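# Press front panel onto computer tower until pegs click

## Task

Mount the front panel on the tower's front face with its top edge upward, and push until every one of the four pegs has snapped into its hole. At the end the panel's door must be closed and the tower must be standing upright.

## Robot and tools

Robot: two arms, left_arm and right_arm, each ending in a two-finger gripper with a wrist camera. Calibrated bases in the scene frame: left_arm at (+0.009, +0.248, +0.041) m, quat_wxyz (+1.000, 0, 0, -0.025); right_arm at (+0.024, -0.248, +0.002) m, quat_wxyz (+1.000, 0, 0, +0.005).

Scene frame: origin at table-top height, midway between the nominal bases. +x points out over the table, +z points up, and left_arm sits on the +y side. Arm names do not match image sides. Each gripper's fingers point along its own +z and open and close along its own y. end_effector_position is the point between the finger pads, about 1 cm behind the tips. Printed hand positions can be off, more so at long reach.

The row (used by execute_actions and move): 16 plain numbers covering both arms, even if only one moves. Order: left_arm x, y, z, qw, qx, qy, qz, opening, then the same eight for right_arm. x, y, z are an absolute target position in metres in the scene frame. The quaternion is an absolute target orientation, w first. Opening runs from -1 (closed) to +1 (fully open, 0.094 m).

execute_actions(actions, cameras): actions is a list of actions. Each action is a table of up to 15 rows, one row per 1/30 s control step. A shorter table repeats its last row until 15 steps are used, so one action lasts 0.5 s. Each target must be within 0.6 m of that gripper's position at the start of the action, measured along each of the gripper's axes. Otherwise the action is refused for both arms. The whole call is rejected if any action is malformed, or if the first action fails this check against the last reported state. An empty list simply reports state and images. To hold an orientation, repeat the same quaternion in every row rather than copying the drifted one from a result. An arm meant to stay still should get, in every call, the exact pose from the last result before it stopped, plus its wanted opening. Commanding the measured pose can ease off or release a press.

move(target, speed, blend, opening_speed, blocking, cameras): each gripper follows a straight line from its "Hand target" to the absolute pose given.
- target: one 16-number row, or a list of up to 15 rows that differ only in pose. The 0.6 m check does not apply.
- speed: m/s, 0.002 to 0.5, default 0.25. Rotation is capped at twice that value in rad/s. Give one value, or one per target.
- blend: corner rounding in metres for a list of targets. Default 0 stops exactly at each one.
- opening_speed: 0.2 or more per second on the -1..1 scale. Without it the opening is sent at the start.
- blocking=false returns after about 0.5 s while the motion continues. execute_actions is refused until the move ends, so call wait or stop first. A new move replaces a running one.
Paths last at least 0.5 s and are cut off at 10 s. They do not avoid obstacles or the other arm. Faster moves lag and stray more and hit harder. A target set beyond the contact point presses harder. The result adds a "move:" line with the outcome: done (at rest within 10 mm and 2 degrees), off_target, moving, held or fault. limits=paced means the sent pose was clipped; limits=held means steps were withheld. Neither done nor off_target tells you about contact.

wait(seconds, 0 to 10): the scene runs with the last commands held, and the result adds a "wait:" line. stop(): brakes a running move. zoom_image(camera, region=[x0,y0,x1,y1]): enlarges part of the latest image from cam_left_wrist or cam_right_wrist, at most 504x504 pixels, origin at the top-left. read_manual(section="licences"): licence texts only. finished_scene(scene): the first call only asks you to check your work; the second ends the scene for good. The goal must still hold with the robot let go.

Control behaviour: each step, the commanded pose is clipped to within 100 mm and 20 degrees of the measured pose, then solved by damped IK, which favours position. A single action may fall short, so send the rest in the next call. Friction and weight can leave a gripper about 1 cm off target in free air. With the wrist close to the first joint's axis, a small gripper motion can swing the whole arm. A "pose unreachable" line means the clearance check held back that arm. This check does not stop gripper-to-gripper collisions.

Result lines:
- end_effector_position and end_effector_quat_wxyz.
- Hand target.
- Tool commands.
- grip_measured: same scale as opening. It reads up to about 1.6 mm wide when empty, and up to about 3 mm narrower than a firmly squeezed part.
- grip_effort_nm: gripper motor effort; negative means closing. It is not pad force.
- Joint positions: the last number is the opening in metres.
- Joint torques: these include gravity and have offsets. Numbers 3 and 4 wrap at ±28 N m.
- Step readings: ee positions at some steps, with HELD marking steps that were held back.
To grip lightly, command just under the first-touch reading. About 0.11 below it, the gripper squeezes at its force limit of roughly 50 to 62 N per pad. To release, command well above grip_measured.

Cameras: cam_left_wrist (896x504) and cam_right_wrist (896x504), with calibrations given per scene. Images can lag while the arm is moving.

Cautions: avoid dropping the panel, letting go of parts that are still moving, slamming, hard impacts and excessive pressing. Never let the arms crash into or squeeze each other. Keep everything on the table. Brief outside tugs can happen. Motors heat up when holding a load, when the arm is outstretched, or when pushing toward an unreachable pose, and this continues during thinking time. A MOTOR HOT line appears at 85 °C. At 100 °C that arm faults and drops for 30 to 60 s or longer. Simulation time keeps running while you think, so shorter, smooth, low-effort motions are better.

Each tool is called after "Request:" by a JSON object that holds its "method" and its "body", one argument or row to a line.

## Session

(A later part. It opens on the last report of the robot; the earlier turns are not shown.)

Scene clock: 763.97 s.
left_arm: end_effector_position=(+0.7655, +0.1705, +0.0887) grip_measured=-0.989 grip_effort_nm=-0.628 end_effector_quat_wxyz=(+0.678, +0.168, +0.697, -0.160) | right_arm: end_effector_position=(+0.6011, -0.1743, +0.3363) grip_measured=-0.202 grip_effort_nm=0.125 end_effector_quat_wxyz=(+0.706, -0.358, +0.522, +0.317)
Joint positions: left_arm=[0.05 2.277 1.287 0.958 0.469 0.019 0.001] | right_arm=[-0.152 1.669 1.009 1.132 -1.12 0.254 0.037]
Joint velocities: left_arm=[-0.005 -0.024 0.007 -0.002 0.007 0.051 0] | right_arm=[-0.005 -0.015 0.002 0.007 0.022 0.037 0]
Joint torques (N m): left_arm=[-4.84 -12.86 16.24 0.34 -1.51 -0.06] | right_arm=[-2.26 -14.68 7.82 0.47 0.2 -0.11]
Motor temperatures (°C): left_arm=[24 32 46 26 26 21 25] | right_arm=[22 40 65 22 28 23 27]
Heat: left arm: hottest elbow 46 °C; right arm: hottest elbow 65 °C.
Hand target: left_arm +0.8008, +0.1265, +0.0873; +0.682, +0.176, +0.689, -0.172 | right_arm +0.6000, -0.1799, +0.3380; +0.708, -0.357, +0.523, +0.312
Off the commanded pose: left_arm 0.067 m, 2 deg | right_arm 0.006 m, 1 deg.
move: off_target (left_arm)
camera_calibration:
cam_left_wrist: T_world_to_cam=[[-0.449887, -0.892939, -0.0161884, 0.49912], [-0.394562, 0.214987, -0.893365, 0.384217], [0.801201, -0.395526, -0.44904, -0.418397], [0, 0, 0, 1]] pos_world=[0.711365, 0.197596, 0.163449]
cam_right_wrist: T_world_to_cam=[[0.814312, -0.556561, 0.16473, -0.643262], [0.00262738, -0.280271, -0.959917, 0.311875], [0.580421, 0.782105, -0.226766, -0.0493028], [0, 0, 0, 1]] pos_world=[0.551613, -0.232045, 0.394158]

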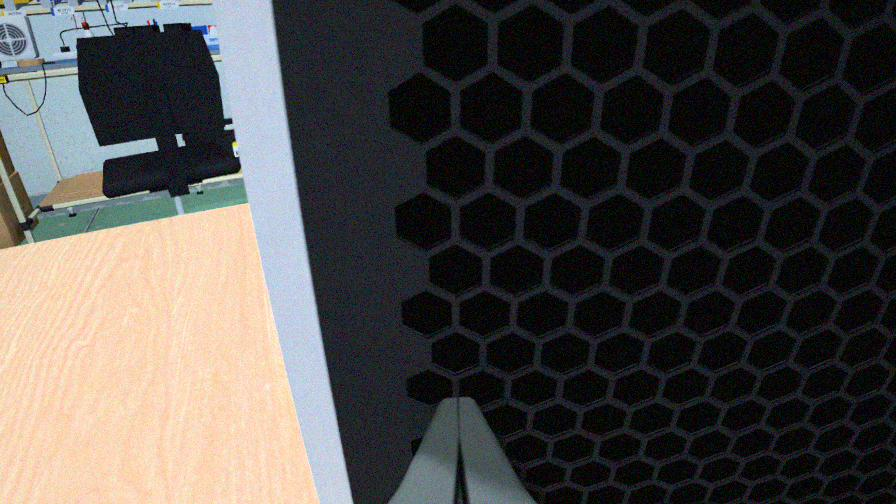

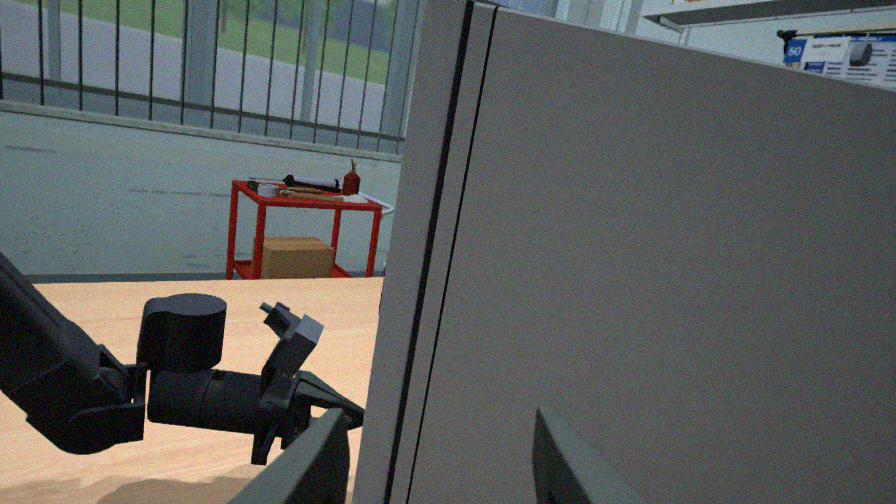

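Request:
{"method": "move", "body": {
  "target": [
    [0.65,0.23,0.10,0.682,0.176,0.689,-0.172,-1,0.60,-0.18,0.338,0.711,-0.359,0.526,0.3135,-0.2],
    [0.70,0.44,0.12,0.604,0.338,0.614,-0.370,-1,0.60,-0.18,0.338,0.711,-0.359,0.526,0.3135,-0.2]
  ],
  "cameras": ["cam_left_wrist"]
}}

Request:
{"method": "zoom_image", "body": {
  "camera": "cam_left_wrist",
  "region": [380, 0, 760, 340]
}}

Request:
{"method": "move", "body": {
  "target": [
    [0.7226,0.4366,0.4356,0.604,0.338,0.614,-0.370,-1,0.60,-0.18,0.338,0.711,-0.359,0.526,0.3135,-0.2]
  ]
}}

Request:
{"method": "zoom_image", "body": {
  "camera": "cam_left_wrist",
  "region": [380, 60, 760, 400]
}}

Request:
{"method": "zoom_image", "body": {
  "camera": "cam_right_wrist",
  "region": [300, 0, 600, 504]
}}

Scene clock: 774.53 s.
left_arm: end_effector_position=(+0.6904, +0.4361, +0.1295) grip_measured=-0.989 grip_effort_nm=-0.642 end_effector_quat_wxyz=(+0.608, +0.341, +0.619, -0.362) | right_arm: end_effector_position=(+0.6011, -0.1743, +0.3363) grip_measured=-0.202 grip_effort_nm=0.120 end_effector_quat_wxyz=(+0.706, -0.358, +0.522, +0.317)
Joint positions: left_arm=[0.565 2.357 1.577 0.882 1.558 -0.135 0.001] | right_arm=[-0.152 1.669 1.009 1.132 -1.12 0.254 0.037]
Joint velocities: left_arm=[-0.024 0.005 0.007 -0.002 0.037 -0.037 -0.001] | right_arm=[0.015 -0.005 -0.012 0.007 -0.037 -0.095 0]
Joint torques (N m): left_arm=[-0.38 -17.49 9.29 1.21 0.01 -0.09] | right_arm=[-2.55 -14.45 7.84 0.39 0.2 -0.11]
Motor temperatures (°C): left_arm=[24 32 47 26 26 21 25] | right_arm=[22 39 62 22 28 23 27]
Heat: left arm: hottest elbow 47 °C; right arm: hottest elbow 62 °C.
Hand target: left_arm +0.6985, +0.4366, +0.1209; +0.604, +0.340, +0.620, -0.369 | right_arm +0.6000, -0.1799, +0.3380; +0.708, -0.357, +0.523, +0.312
Off the commanded pose: left_arm 0.014 m, 1 deg | right_arm 0.006 m, 1 deg.
move: off_target (left_arm)
camera_calibration:
cam_left_wrist: T_world_to_cam=[[-0.862129, -0.506208, 0.0220481, 0.81425], [-0.231021, 0.353982, -0.90627, 0.162138], [0.450957, -0.786416, -0.422123, 0.173916], [0, 0, 0, 1]] pos_world=[0.661017, 0.491557, 0.202402]
Images, in order (width x height): cam_left_wrist 896x504.

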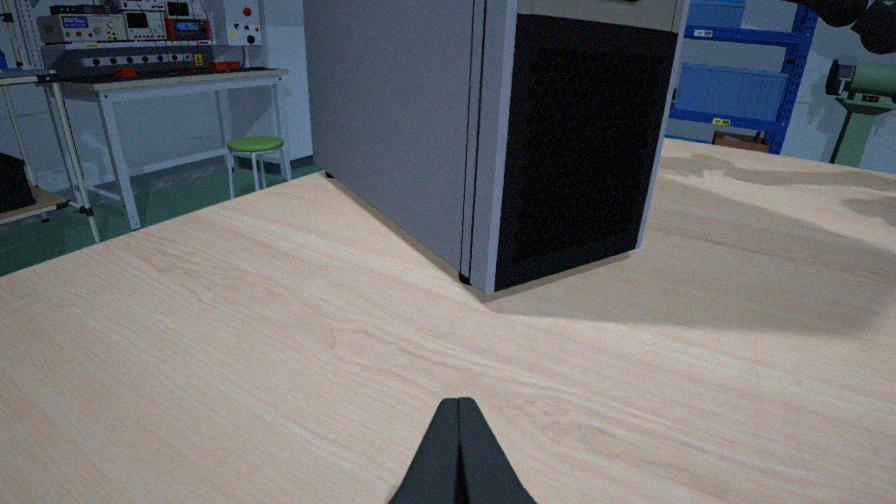

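Scaled by 1.326 from the camera's 896x504 image, which has a finer 1280x720 frame.

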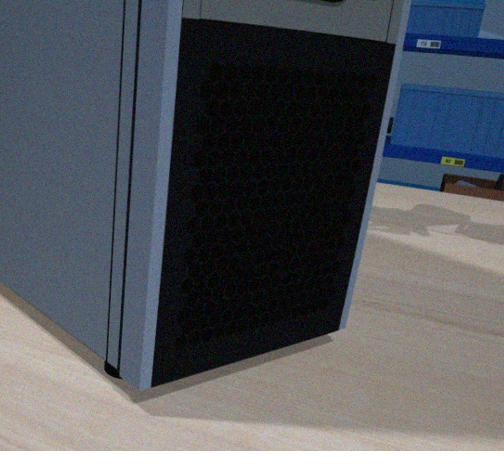

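Scene clock: 776.63 s.
left_arm: end_effector_position=(+0.7204, +0.4422, +0.4224) grip_measured=-0.989 grip_effort_nm=-0.632 end_effector_quat_wxyz=(+0.605, +0.332, +0.621, -0.373) | right_arm: end_effector_position=(+0.6011, -0.1743, +0.3363) grip_measured=-0.202 grip_effort_nm=0.120 end_effector_quat_wxyz=(+0.706, -0.358, +0.522, +0.317)
Joint positions: left_arm=[0.552 2.087 1.896 0.55 1.544 -0.42 0.001] | right_arm=[-0.152 1.669 1.009 1.132 -1.12 0.254 0.037]
Joint velocities: left_arm=[0.005 -0.005 -0.002 0.002 0.007 0.066 0] | right_arm=[0.005 -0.015 0.012 -0.007 0.022 -0.022 0]
Joint torques (N m): left_arm=[-0.5 -18.78 12.07 1.03 -0.32 -0.07] | right_arm=[-2.02 -14.56 7.76 0.62 0.2 -0.15]
Motor temperatures (°C): left_arm=[24 32 47 26 26 21 25] | right_arm=[22 39 61 22 28 23 27]
Heat: left arm: hottest elbow 47 °C; right arm: hottest elbow 61 °C.
Hand target: left_arm +0.7265, +0.4394, +0.4342; +0.606, +0.339, +0.617, -0.371 | right_arm +0.6000, -0.1799, +0.3380; +0.708, -0.357, +0.523, +0.312
Off the commanded pose: left_arm 0.015 m, 1 deg | right_arm 0.006 m, 1 deg.
move: off_target (left_arm)
camera_calibration:
cam_left_wrist: T_world_to_cam=[[-0.862137, -0.50424, 0.0496219, 0.824182], [-0.248439, 0.335346, -0.908747, 0.454175], [0.441586, -0.795792, -0.414386, 0.296424], [0, 0, 0, 1]] pos_world=[0.692496, 0.499172, 0.494667]
cam_right_wrist: T_world_to_cam=[[0.814312, -0.556561, 0.16473, -0.643262], [0.00262738, -0.280271, -0.959917, 0.311875], [0.580421, 0.782105, -0.226766, -0.0493028], [0, 0, 0, 1]] pos_world=[0.551613, -0.232045, 0.394158]

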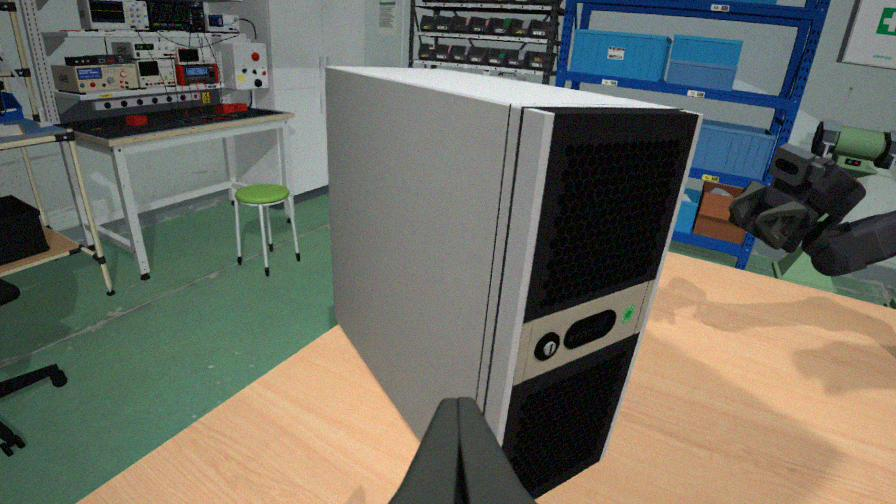

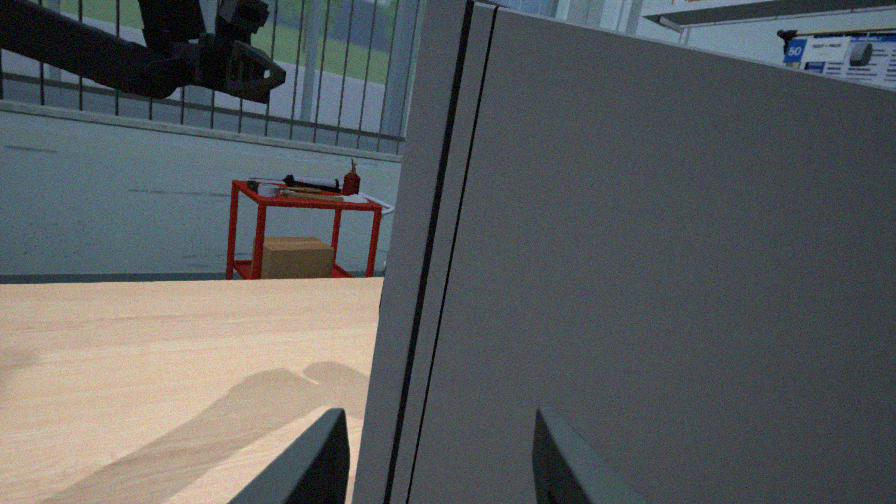

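Scaled by 1.326 from the camera's 896x504 image, which has a finer 1280x720 frame.

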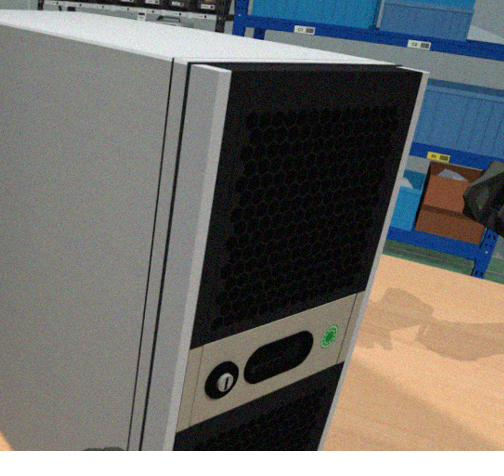

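Scaled by 1.000.

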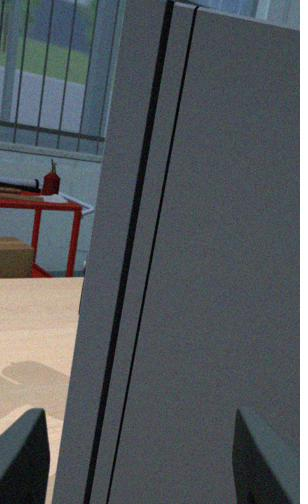

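Request:
{"method": "move", "body": {
  "target": [
    [0.63,0.27,0.47,0.682,0.176,0.689,-0.172,-1,0.60,-0.18,0.338,0.711,-0.359,0.526,0.3135,-0.2],
    [0.68,0.205,0.435,0.682,0.176,0.689,-0.172,-1,0.60,-0.18,0.338,0.711,-0.359,0.526,0.3135,-0.2],
    [0.795,0.145,0.435,0.682,0.176,0.689,-0.172,-1,0.60,-0.18,0.338,0.711,-0.359,0.526,0.3135,-0.2]
  ],
  "speed": [0.2,0.15,0.04]
}}

Request:
{"method": "move", "body": {
  "target": [
    [0.815,0.135,0.435,0.682,0.176,0.689,-0.172,-1,0.60,-0.18,0.338,0.711,-0.359,0.526,0.3135,-0.2]
  ],
  "speed": 0.04
}}

Scene clock: 789.90 s.
left_arm: end_effector_position=(+0.7620, +0.1626, +0.4256) grip_measured=-0.989 grip_effort_nm=-0.628 end_effector_quat_wxyz=(+0.666, +0.173, +0.705, -0.172) | right_arm: end_effector_position=(+0.6010, -0.1742, +0.3363) grip_measured=-0.202 grip_effort_nm=0.120 end_effector_quat_wxyz=(+0.706, -0.358, +0.522, +0.317)
Joint positions: left_arm=[0.043 1.752 1.508 0.183 0.487 0.016 0.001] | right_arm=[-0.152 1.669 1.009 1.132 -1.12 0.254 0.037]
Joint velocities: left_arm=[-0.005 0.005 0.007 -0.002 -0.081 0.022 0.001] | right_arm=[-0.015 -0.005 -0.002 -0.007 0.007 -0.037 0]
Joint torques (N m): left_arm=[-1.85 -10.23 16.68 2.62 -0.99 0.09] | right_arm=[-2.14 -13.86 7.69 0.57 0.23 -0.1]
Motor temperatures (°C): left_arm=[24 31 47 26 25 21 25] | right_arm=[22 38 58 22 27 23 27]
Heat: left arm: hottest elbow 47 °C; right arm: hottest elbow 58 °C.
Hand target: left_arm +0.7913, +0.1457, +0.4312; +0.678, +0.180, +0.693, -0.168 | right_arm +0.6000, -0.1799, +0.3379; +0.708, -0.357, +0.523, +0.312
Off the commanded pose: left_arm 0.039 m, 3 deg | right_arm 0.006 m, 1 deg.
move: off_target (left_arm)
camera_calibration:
cam_left_wrist: T_world_to_cam=[[-0.471976, -0.881611, 0.00109845, 0.50358], [-0.415995, 0.221606, -0.881952, 0.695929], [0.777295, -0.416717, -0.471338, -0.236299], [0, 0, 0, 1]] pos_world=[0.710854, 0.191269, 0.501846]
cam_right_wrist: T_world_to_cam=[[0.814505, -0.556256, 0.164806, -0.643287], [0.00269913, -0.280435, -0.959869, 0.311771], [0.58015, 0.782263, -0.226914, -0.0490684], [0, 0, 0, 1]] pos_world=[0.551586, -0.232016, 0.394143]

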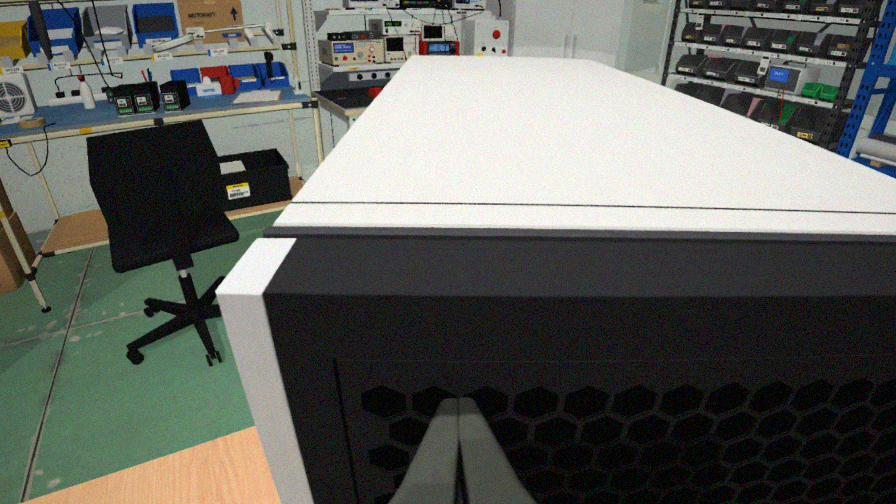

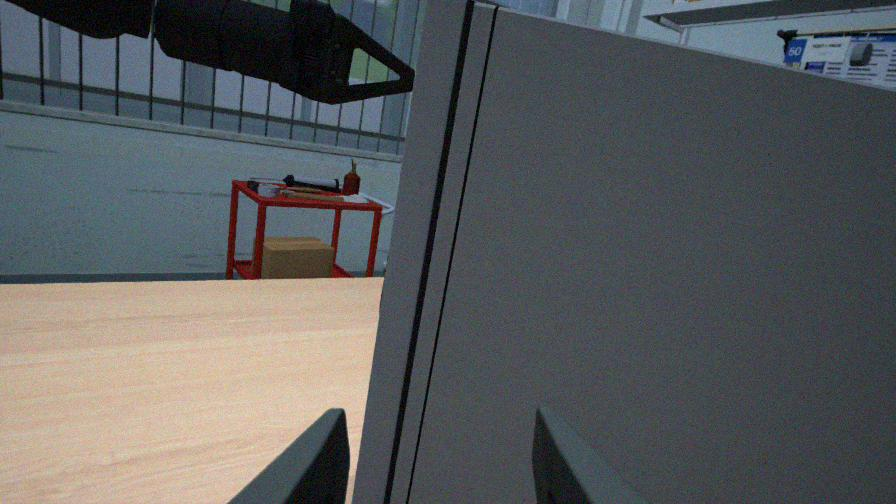

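Scene clock: 791.20 s.
left_arm: end_effector_position=(+0.7797, +0.1788, +0.4263) grip_measured=-0.989 grip_effort_nm=-0.632 end_effector_quat_wxyz=(+0.672, +0.161, +0.705, -0.159) | right_arm: end_effector_position=(+0.6010, -0.1742, +0.3363) grip_measured=-0.202 grip_effort_nm=0.120 end_effector_quat_wxyz=(+0.706, -0.358, +0.522, +0.317)
Joint positions: left_arm=[0.06 1.79 1.558 0.181 0.466 0.016 0.001] | right_arm=[-0.152 1.669 1.009 1.132 -1.12 0.254 0.037]
Joint velocities: left_arm=[-0.024 0.005 -0.007 -0.022 0.022 0.051 0.001] | right_arm=[-0.005 -0.005 0.012 0.002 -0.007 0.022 0.001]
Joint torques (N m): left_arm=[-4.42 -10.29 16.69 2.59 -0.73 -0.03] | right_arm=[-1.67 -14.68 7.88 0.5 0.21 -0.11]
Motor temperatures (°C): left_arm=[24 31 47 26 26 21 25] | right_arm=[22 38 58 22 27 23 27]
Heat: left arm: hottest elbow 47 °C; right arm: hottest elbow 58 °C.
Hand target: left_arm +0.8056, +0.1359, +0.4322; +0.682, +0.175, +0.689, -0.172 | right_arm +0.6000, -0.1799, +0.3380; +0.708, -0.357, +0.523, +0.312
Off the commanded pose: left_arm 0.057 m, 3 deg | right_arm 0.006 m, 1 deg.
move: off_target (left_arm)
camera_calibration:
cam_left_wrist: T_world_to_cam=[[-0.438369, -0.898786, -0.00394462, 0.505299], [-0.416329, 0.206944, -0.88535, 0.704673], [0.796557, -0.386468, -0.464909, -0.266132], [0, 0, 0, 1]] pos_world=[0.726872, 0.205477, 0.502148]
cam_right_wrist: T_world_to_cam=[[0.814505, -0.556256, 0.164806, -0.643287], [0.00269913, -0.280435, -0.959869, 0.311771], [0.58015, 0.782263, -0.226914, -0.0490684], [0, 0, 0, 1]] pos_world=[0.551586, -0.232016, 0.394143]

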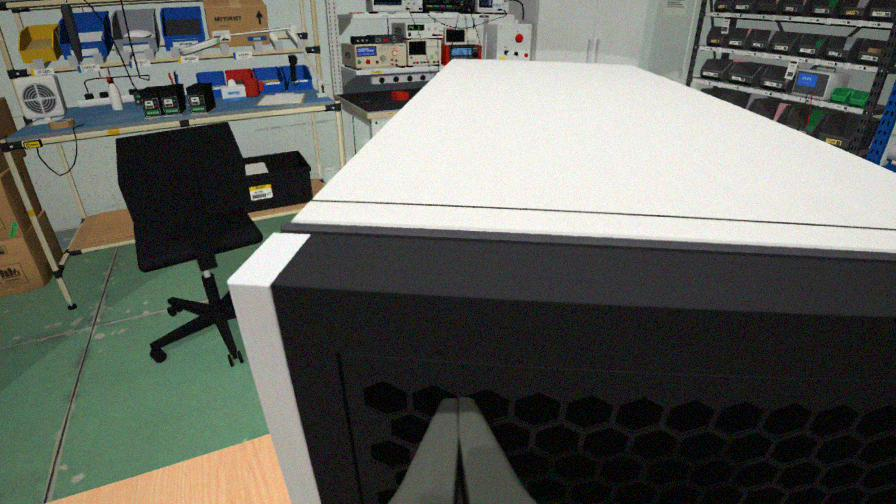

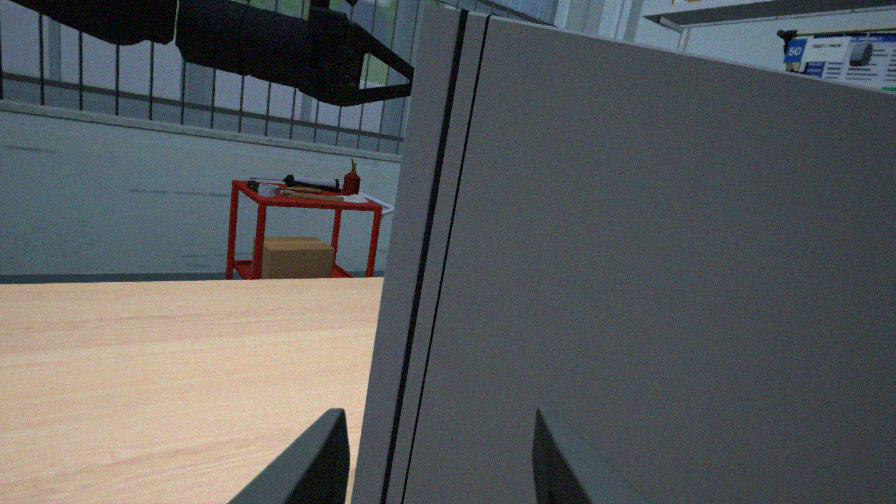

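Request:
{"method": "move", "body": {
  "target": [
    [0.68,0.22,0.435,0.682,0.176,0.689,-0.172,-1,0.60,-0.18,0.338,0.711,-0.359,0.526,0.3135,-0.2],
    [0.60,0.15,0.435,0.682,0.176,0.689,-0.172,-1,0.60,-0.18,0.338,0.711,-0.359,0.526,0.3135,-0.2],
    [0.61,0.09,0.40,0.682,0.176,0.689,-0.172,-1,0.60,-0.18,0.338,0.711,-0.359,0.526,0.3135,-0.2]
  ],
  "cameras": ["cam_left_wrist"]
}}

Request:
{"method": "move", "body": {
  "target": [
    [0.61,0.09,0.085,0.682,0.176,0.689,-0.172,-1,0.60,-0.18,0.338,0.711,-0.359,0.526,0.3135,-0.2],
    [0.68,0.05,0.085,0.682,0.176,0.689,-0.172,-1,0.60,-0.18,0.338,0.711,-0.359,0.526,0.3135,-0.2],
    [0.75,0.01,0.085,0.682,0.176,0.689,-0.172,-1,0.60,-0.18,0.338,0.711,-0.359,0.526,0.3135,-0.2]
  ],
  "speed": [0.2,0.1,0.04]
}}

Request:
{"method": "move", "body": {
  "target": [
    [0.78,-0.007,0.085,0.682,0.176,0.689,-0.172,-1,0.60,-0.18,0.338,0.711,-0.359,0.526,0.3135,-0.2]
  ],
  "speed": 0.04
}}

Scene clock: 802.53 s.
left_arm: end_effector_position=(+0.6053, +0.0874, +0.4054) grip_measured=-0.989 grip_effort_nm=-0.623 end_effector_quat_wxyz=(+0.681, +0.180, +0.689, -0.170) | right_arm: end_effector_position=(+0.6010, -0.1742, +0.3363) grip_measured=-0.202 grip_effort_nm=0.120 end_effector_quat_wxyz=(+0.706, -0.358, +0.522, +0.317)
Joint positions: left_arm=[-0.124 1.403 1.007 0.381 0.328 0.016 0.001] | right_arm=[-0.152 1.669 1.009 1.132 -1.12 0.254 0.037]
Joint velocities: left_arm=[-0.015 -0.005 -0.007 -0.012 -0.037 -0.066 -0.001] | right_arm=[0.005 -0.015 -0.002 -0.012 0.022 -0.007 -0.001]
Joint torques (N m): left_arm=[0.38 -9.29 9.1 2.69 -0.11 -0.06] | right_arm=[-1.73 -14.04 7.64 0.47 0.21 -0.13]
Motor temperatures (°C): left_arm=[24 31 48 26 25 21 25] | right_arm=[22 38 56 22 27 23 26]
Heat: left arm: hottest elbow 48 °C; right arm: hottest elbow 56 °C.
Hand target: left_arm +0.6100, +0.0881, +0.4014; +0.682, +0.177, +0.689, -0.171 | right_arm +0.6000, -0.1799, +0.3380; +0.708, -0.357, +0.523, +0.312
Off the commanded pose: left_arm 0.008 m, 1 deg | right_arm 0.006 m, 1 deg.
move: done
camera_calibration:
cam_left_wrist: T_world_to_cam=[[-0.47826, -0.877942, -0.0220423, 0.376226], [-0.373463, 0.226033, -0.899686, 0.610656], [0.794854, -0.422052, -0.435981, -0.179838], [0, 0, 0, 1]] pos_world=[0.550936, 0.116375, 0.479286]
Images, in order (width x height): cam_left_wrist 896x504.

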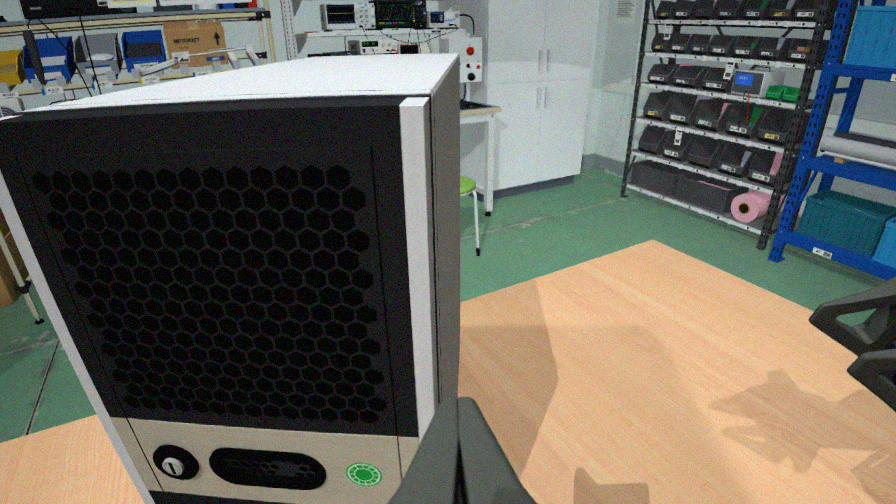

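Scene clock: 807.50 s.
left_arm: end_effector_position=(+0.7327, +0.0123, +0.0922) grip_measured=-0.989 grip_effort_nm=-0.628 end_effector_quat_wxyz=(+0.681, +0.183, +0.687, -0.172) | right_arm: end_effector_position=(+0.6010, -0.1742, +0.3363) grip_measured=-0.202 grip_effort_nm=0.129 end_effector_quat_wxyz=(+0.706, -0.358, +0.522, +0.317)
Joint positions: left_arm=[-0.209 2.265 1.254 0.999 0.249 0.016 0.001] | right_arm=[-0.152 1.669 1.009 1.132 -1.12 0.254 0.037]
Joint velocities: left_arm=[-0.005 -0.005 0.002 -0.007 -0.007 -0.022 0.001] | right_arm=[0.005 -0.005 -0.007 -0.007 -0.051 0.037 -0.001]
Joint torques (N m): left_arm=[0.38 -15.68 8.81 1.84 -0.33 -0.07] | right_arm=[-1.9 -14.33 7.83 0.53 0.25 -0.15]
Motor temperatures (°C): left_arm=[24 31 47 26 25 21 25] | right_arm=[22 38 55 22 27 23 26]
Heat: left arm: hottest elbow 47 °C; right arm: hottest elbow 55 °C.
Hand target: left_arm +0.7449, +0.0131, +0.0856; +0.682, +0.176, +0.689, -0.172 | right_arm +0.6000, -0.1799, +0.3380; +0.708, -0.357, +0.523, +0.312
Off the commanded pose: left_arm 0.019 m, 1 deg | right_arm 0.006 m, 1 deg.
move: off_target (left_arm)
camera_calibration:
cam_left_wrist: T_world_to_cam=[[-0.484561, -0.874436, -0.0237247, 0.369098], [-0.369592, 0.229237, -0.900473, 0.390663], [0.792845, -0.427566, -0.434264, -0.448005], [0, 0, 0, 1]] pos_world=[0.678435, 0.0416469, 0.165986]
cam_right_wrist: T_world_to_cam=[[0.814505, -0.556256, 0.164806, -0.643287], [0.00269913, -0.280435, -0.959869, 0.311771], [0.58015, 0.782263, -0.226914, -0.0490684], [0, 0, 0, 1]] pos_world=[0.551586, -0.232016, 0.394143]

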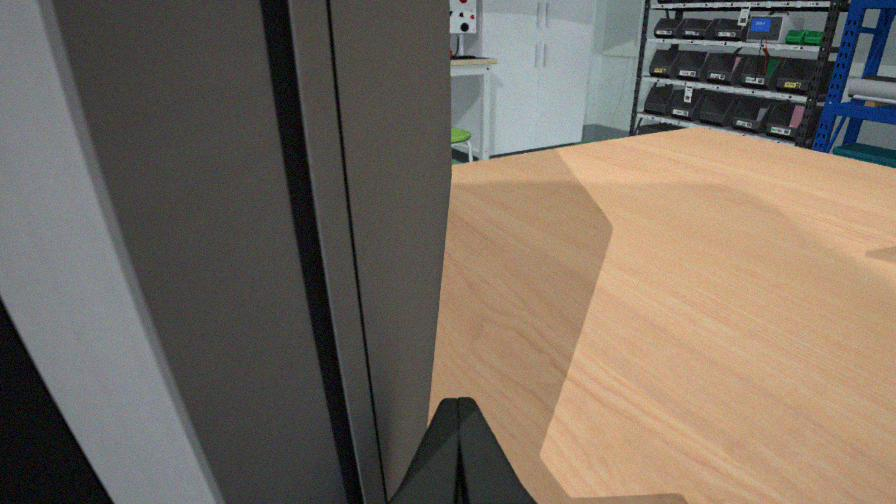

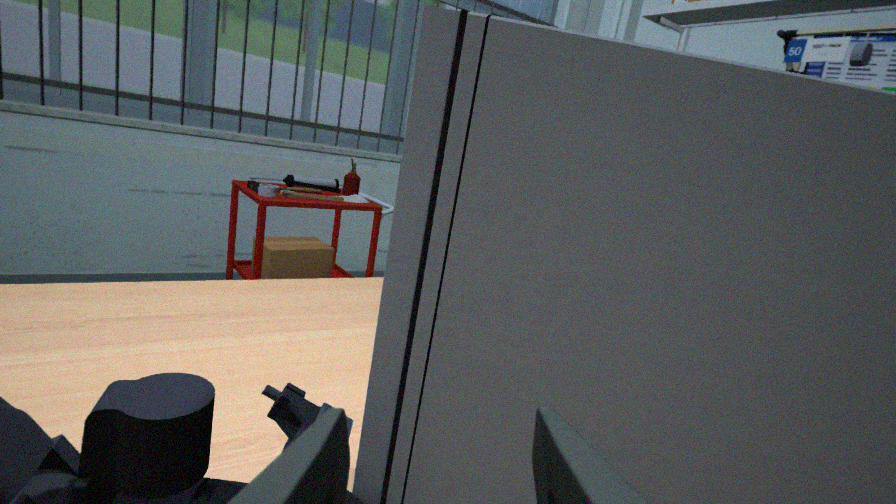

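Scene clock: 808.90 s.
left_arm: end_effector_position=(+0.7485, -0.0043, +0.0886) grip_measured=-0.989 grip_effort_nm=-0.613 end_effector_quat_wxyz=(+0.680, +0.185, +0.688, -0.174) | right_arm: end_effector_position=(+0.6010, -0.1742, +0.3363) grip_measured=-0.202 grip_effort_nm=0.125 end_effector_quat_wxyz=(+0.706, -0.358, +0.522, +0.317)
Joint positions: left_arm=[-0.228 2.299 1.324 0.959 0.236 0.016 0.001] | right_arm=[-0.152 1.669 1.009 1.132 -1.12 0.254 0.037]
Joint velocities: left_arm=[-0.005 -0.015 0.002 0.012 -0.051 0.022 0] | right_arm=[0.005 -0.015 -0.002 0.012 0.007 -0.007 0]
Joint torques (N m): left_arm=[0.73 -15.03 12.93 0.77 -0.43 -0.07] | right_arm=[-2.26 -14.21 7.82 0.43 0.22 -0.1]
Motor temperatures (°C): left_arm=[24 31 47 26 25 21 25] | right_arm=[22 38 55 22 27 23 26]
Heat: left arm: hottest elbow 47 °C; right arm: hottest elbow 55 °C.
Hand target: left_arm +0.7759, -0.0049, +0.0854; +0.682, +0.176, +0.689, -0.172 | right_arm +0.6000, -0.1799, +0.3380; +0.708, -0.357, +0.523, +0.312
Off the commanded pose: left_arm 0.032 m, 1 deg | right_arm 0.006 m, 1 deg.
move: off_target (left_arm)
camera_calibration:
cam_left_wrist: T_world_to_cam=[[-0.488969, -0.871996, -0.0230925, 0.36535], [-0.371381, 0.232059, -0.899013, 0.39826], [0.789294, -0.431013, -0.437312, -0.466245], [0, 0, 0, 1]] pos_world=[0.694556, 0.0252063, 0.162583]
cam_right_wrist: T_world_to_cam=[[0.814505, -0.556256, 0.164806, -0.643287], [0.00269913, -0.280435, -0.959869, 0.311771], [0.58015, 0.782263, -0.226914, -0.0490684], [0, 0, 0, 1]] pos_world=[0.551586, -0.232016, 0.394143]

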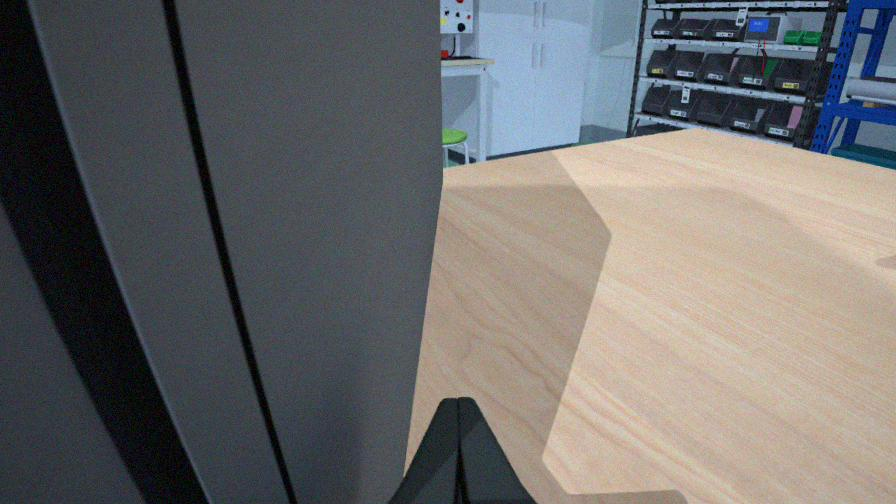

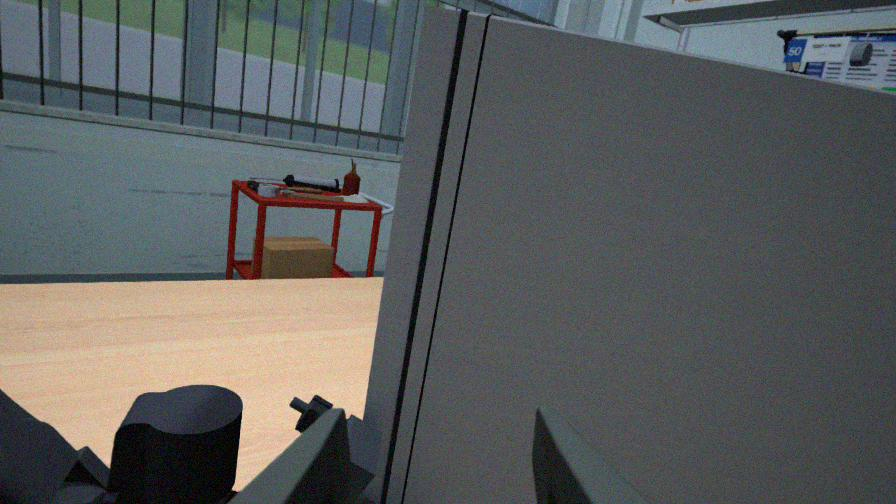

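Request:
{"method": "move", "body": {
  "target": [
    [0.63,0.08,0.085,0.682,0.176,0.689,-0.172,-1,0.60,-0.18,0.338,0.711,-0.359,0.526,0.3135,-0.2],
    [0.65,0.125,0.085,0.682,0.176,0.689,-0.172,-1,0.60,-0.18,0.338,0.711,-0.359,0.526,0.3135,-0.2],
    [0.75,0.07,0.085,0.682,0.176,0.689,-0.172,-1,0.60,-0.18,0.338,0.711,-0.359,0.526,0.3135,-0.2]
  ],
  "speed": [0.15,0.1,0.04]
}}

Request:
{"method": "move", "body": {
  "target": [
    [0.785,0.051,0.085,0.682,0.176,0.689,-0.172,-1,0.60,-0.18,0.338,0.711,-0.359,0.526,0.3135,-0.2]
  ],
  "speed": 0.04
}}

Scene clock: 820.83 s.
left_arm: end_effector_position=(+0.7203, +0.0873, +0.0952) grip_measured=-0.989 grip_effort_nm=-0.618 end_effector_quat_wxyz=(+0.684, +0.177, +0.687, -0.167) | right_arm: end_effector_position=(+0.6010, -0.1742, +0.3363) grip_measured=-0.202 grip_effort_nm=0.129 end_effector_quat_wxyz=(+0.706, -0.358, +0.522, +0.317)
Joint positions: left_arm=[-0.091 2.223 1.159 1.056 0.35 0.016 0.001] | right_arm=[-0.152 1.669 1.009 1.132 -1.12 0.254 0.037]
Joint velocities: left_arm=[0.005 -0.005 0.002 0.007 0.037 0.022 -0.001] | right_arm=[0.005 -0.005 -0.007 0.007 -0.007 -0.051 0]
Joint torques (N m): left_arm=[-1.49 -12.86 12.11 0.76 -0.68 -0.07] | right_arm=[-2.08 -13.98 7.87 0.51 0.21 -0.1]
Motor temperatures (°C): left_arm=[24 31 47 26 25 21 25] | right_arm=[22 37 54 22 27 23 26]
Heat: left arm: hottest elbow 47 °C; right arm: hottest elbow 54 °C.
Hand target: left_arm +0.7442, +0.0705, +0.0866; +0.682, +0.175, +0.689, -0.172 | right_arm +0.6000, -0.1799, +0.3380; +0.708, -0.357, +0.523, +0.312
Off the commanded pose: left_arm 0.036 m, 1 deg | right_arm 0.006 m, 1 deg.
move: off_target (left_arm)
camera_calibration:
cam_left_wrist: T_world_to_cam=[[-0.469372, -0.882672, -0.0240717, 0.418535], [-0.369605, 0.221154, -0.902487, 0.372458], [0.801924, -0.414705, -0.430044, -0.412822], [0, 0, 0, 1]] pos_world=[0.665162, 0.115859, 0.168682]
cam_right_wrist: T_world_to_cam=[[0.814505, -0.556256, 0.164806, -0.643287], [0.00269913, -0.280435, -0.959869, 0.311771], [0.58015, 0.782263, -0.226914, -0.0490684], [0, 0, 0, 1]] pos_world=[0.551586, -0.232016, 0.394143]

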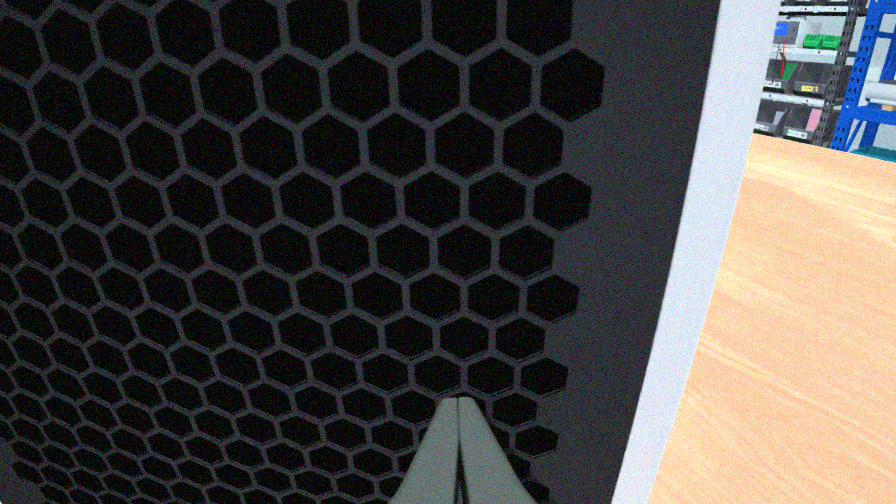

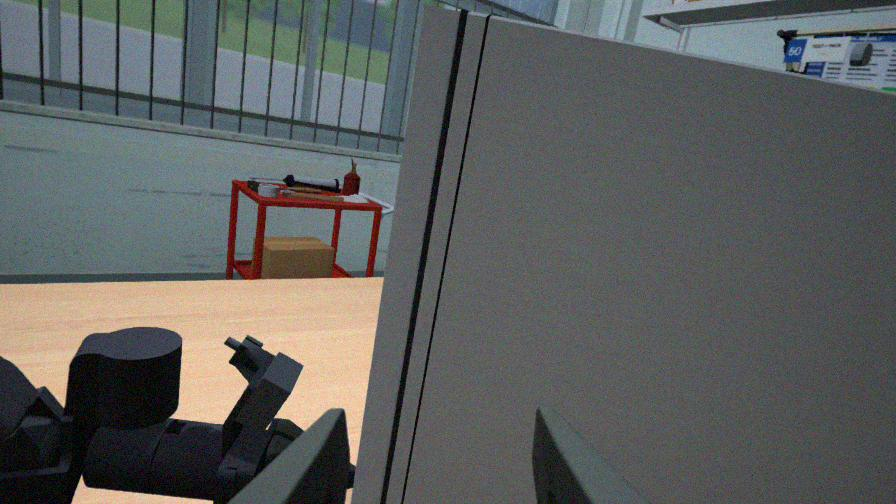

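Scene clock: 822.20 s.
left_arm: end_effector_position=(+0.7214, +0.0867, +0.0941) grip_measured=-0.989 grip_effort_nm=-0.618 end_effector_quat_wxyz=(+0.681, +0.178, +0.690, -0.168) | right_arm: end_effector_position=(+0.6010, -0.1742, +0.3363) grip_measured=-0.202 grip_effort_nm=0.129 end_effector_quat_wxyz=(+0.706, -0.358, +0.522, +0.317)
Joint positions: left_arm=[-0.091 2.223 1.163 1.044 0.353 0.016 0.001] | right_arm=[-0.152 1.669 1.009 1.132 -1.12 0.254 0.037]
Joint velocities: left_arm=[-0.015 -0.015 -0.002 -0.007 0.022 -0.022 0] | right_arm=[-0.015 -0.005 0.007 -0.002 0.022 0.081 0]
Joint torques (N m): left_arm=[-3.19 -10.64 18.18 -0.9 -1.64 -0.05] | right_arm=[-1.61 -14.04 7.83 0.32 0.2 -0.09]
Motor temperatures (°C): left_arm=[24 31 48 26 25 21 25] | right_arm=[22 37 53 22 27 23 26]
Heat: left arm: hottest elbow 48 °C; right arm: hottest elbow 53 °C.
Hand target: left_arm +0.7673, +0.0548, +0.0888; +0.682, +0.176, +0.688, -0.172 | right_arm +0.6000, -0.1799, +0.3380; +0.708, -0.357, +0.523, +0.312
Off the commanded pose: left_arm 0.073 m, 0 deg | right_arm 0.006 m, 1 deg.
move: off_target (left_arm)
camera_calibration:
cam_left_wrist: T_world_to_cam=[[-0.472243, -0.881211, -0.0212951, 0.420136], [-0.376077, 0.223273, -0.899286, 0.376204], [0.797215, -0.416673, -0.436843, -0.410254], [0, 0, 0, 1]] pos_world=[0.666949, 0.11529, 0.168045]
cam_right_wrist: T_world_to_cam=[[0.814505, -0.556256, 0.164806, -0.643287], [0.00269913, -0.280435, -0.959869, 0.311771], [0.58015, 0.782263, -0.226914, -0.0490684], [0, 0, 0, 1]] pos_world=[0.551586, -0.232016, 0.394143]

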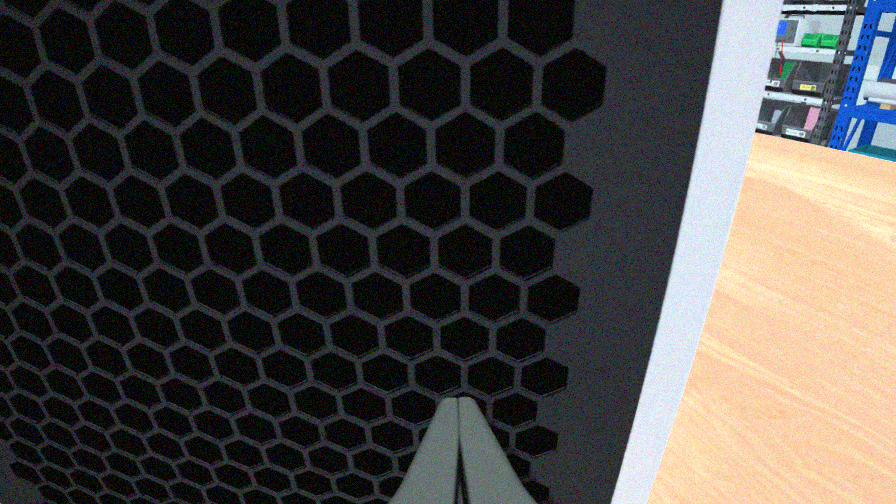

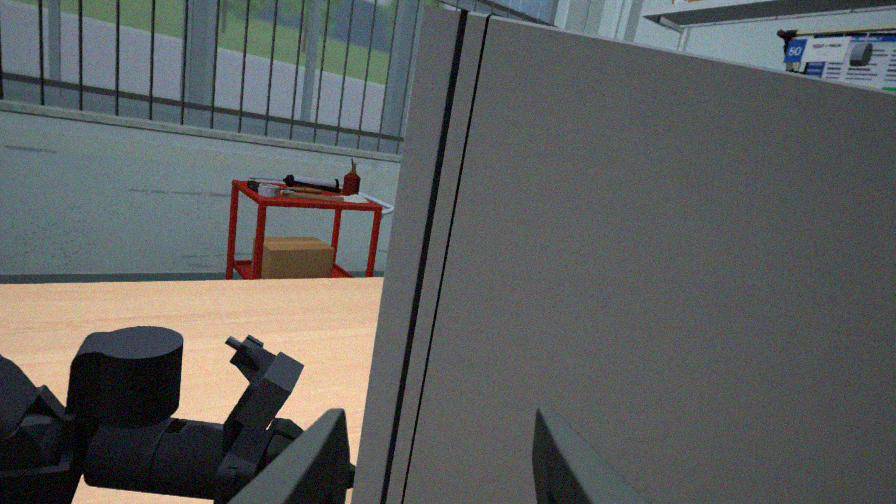

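Request:
{"method": "move", "body": {
  "target": [
    [0.81,0.037,0.085,0.682,0.176,0.689,-0.172,-1,0.60,-0.18,0.338,0.711,-0.359,0.526,0.3135,-0.2]
  ],
  "speed": 0.03
}}

Request:
{"method": "zoom_image", "body": {
  "camera": "cam_right_wrist",
  "region": [300, 0, 600, 504]
}}

Scene clock: 828.43 s.
left_arm: end_effector_position=(+0.7220, +0.0866, +0.0939) grip_measured=-0.989 grip_effort_nm=-0.613 end_effector_quat_wxyz=(+0.681, +0.178, +0.691, -0.168) | right_arm: end_effector_position=(+0.6010, -0.1742, +0.3363) grip_measured=-0.202 grip_effort_nm=0.115 end_effector_quat_wxyz=(+0.706, -0.358, +0.522, +0.317)
Joint positions: left_arm=[-0.091 2.223 1.165 1.04 0.353 0.016 0.001] | right_arm=[-0.152 1.669 1.009 1.132 -1.12 0.254 0.037]
Joint velocities: left_arm=[0.005 0.005 -0.007 -0.007 -0.007 -0.007 0] | right_arm=[-0.005 -0.005 -0.002 0.002 -0.037 0.022 0.001]
Joint torques (N m): left_arm=[-3.9 -9.52 21.45 -1.92 -2.26 -0.09] | right_arm=[-2.32 -14.45 7.79 0.44 0.24 -0.09]
Motor temperatures (°C): left_arm=[24 32 51 26 26 21 25] | right_arm=[22 37 53 22 26 23 26]
Heat: left arm: hottest elbow 51 °C; right arm: hottest elbow 53 °C.
Hand target: left_arm +0.7788, +0.0440, +0.0922; +0.683, +0.176, +0.688, -0.172 | right_arm +0.6000, -0.1799, +0.3380; +0.708, -0.357, +0.523, +0.312
Off the commanded pose: left_arm 0.101 m, 1 deg; position clipped | right_arm 0.006 m, 1 deg.
move: off_target (left_arm); limits=paced
camera_calibration:
cam_left_wrist: T_world_to_cam=[[-0.472291, -0.881204, -0.0205081, 0.420307], [-0.378114, 0.223562, -0.898359, 0.377652], [0.796223, -0.416533, -0.438782, -0.409977], [0, 0, 0, 1]] pos_world=[0.667736, 0.115179, 0.167996]
cam_right_wrist: T_world_to_cam=[[0.814505, -0.556256, 0.164806, -0.643287], [0.00269913, -0.280435, -0.959869, 0.311771], [0.58015, 0.782263, -0.226914, -0.0490684], [0, 0, 0, 1]] pos_world=[0.551586, -0.232016, 0.394143]

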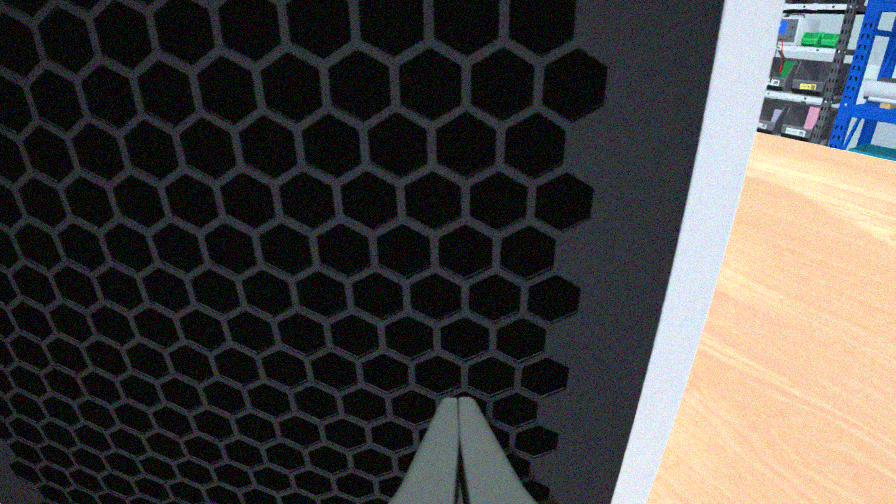

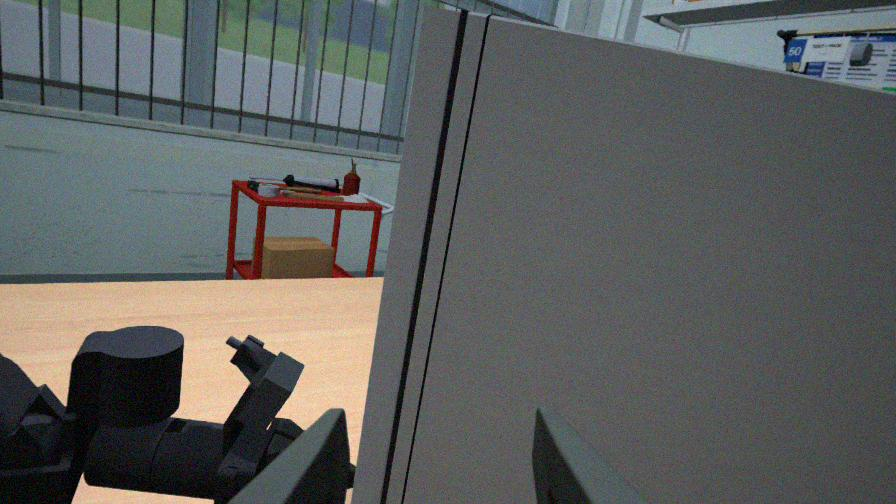

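Scaled by 1.000.

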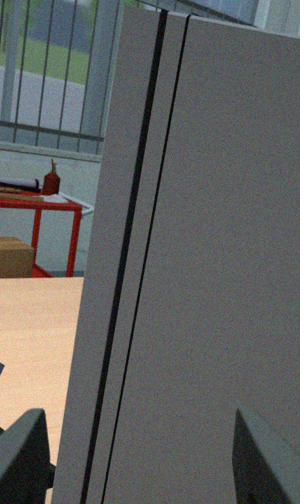

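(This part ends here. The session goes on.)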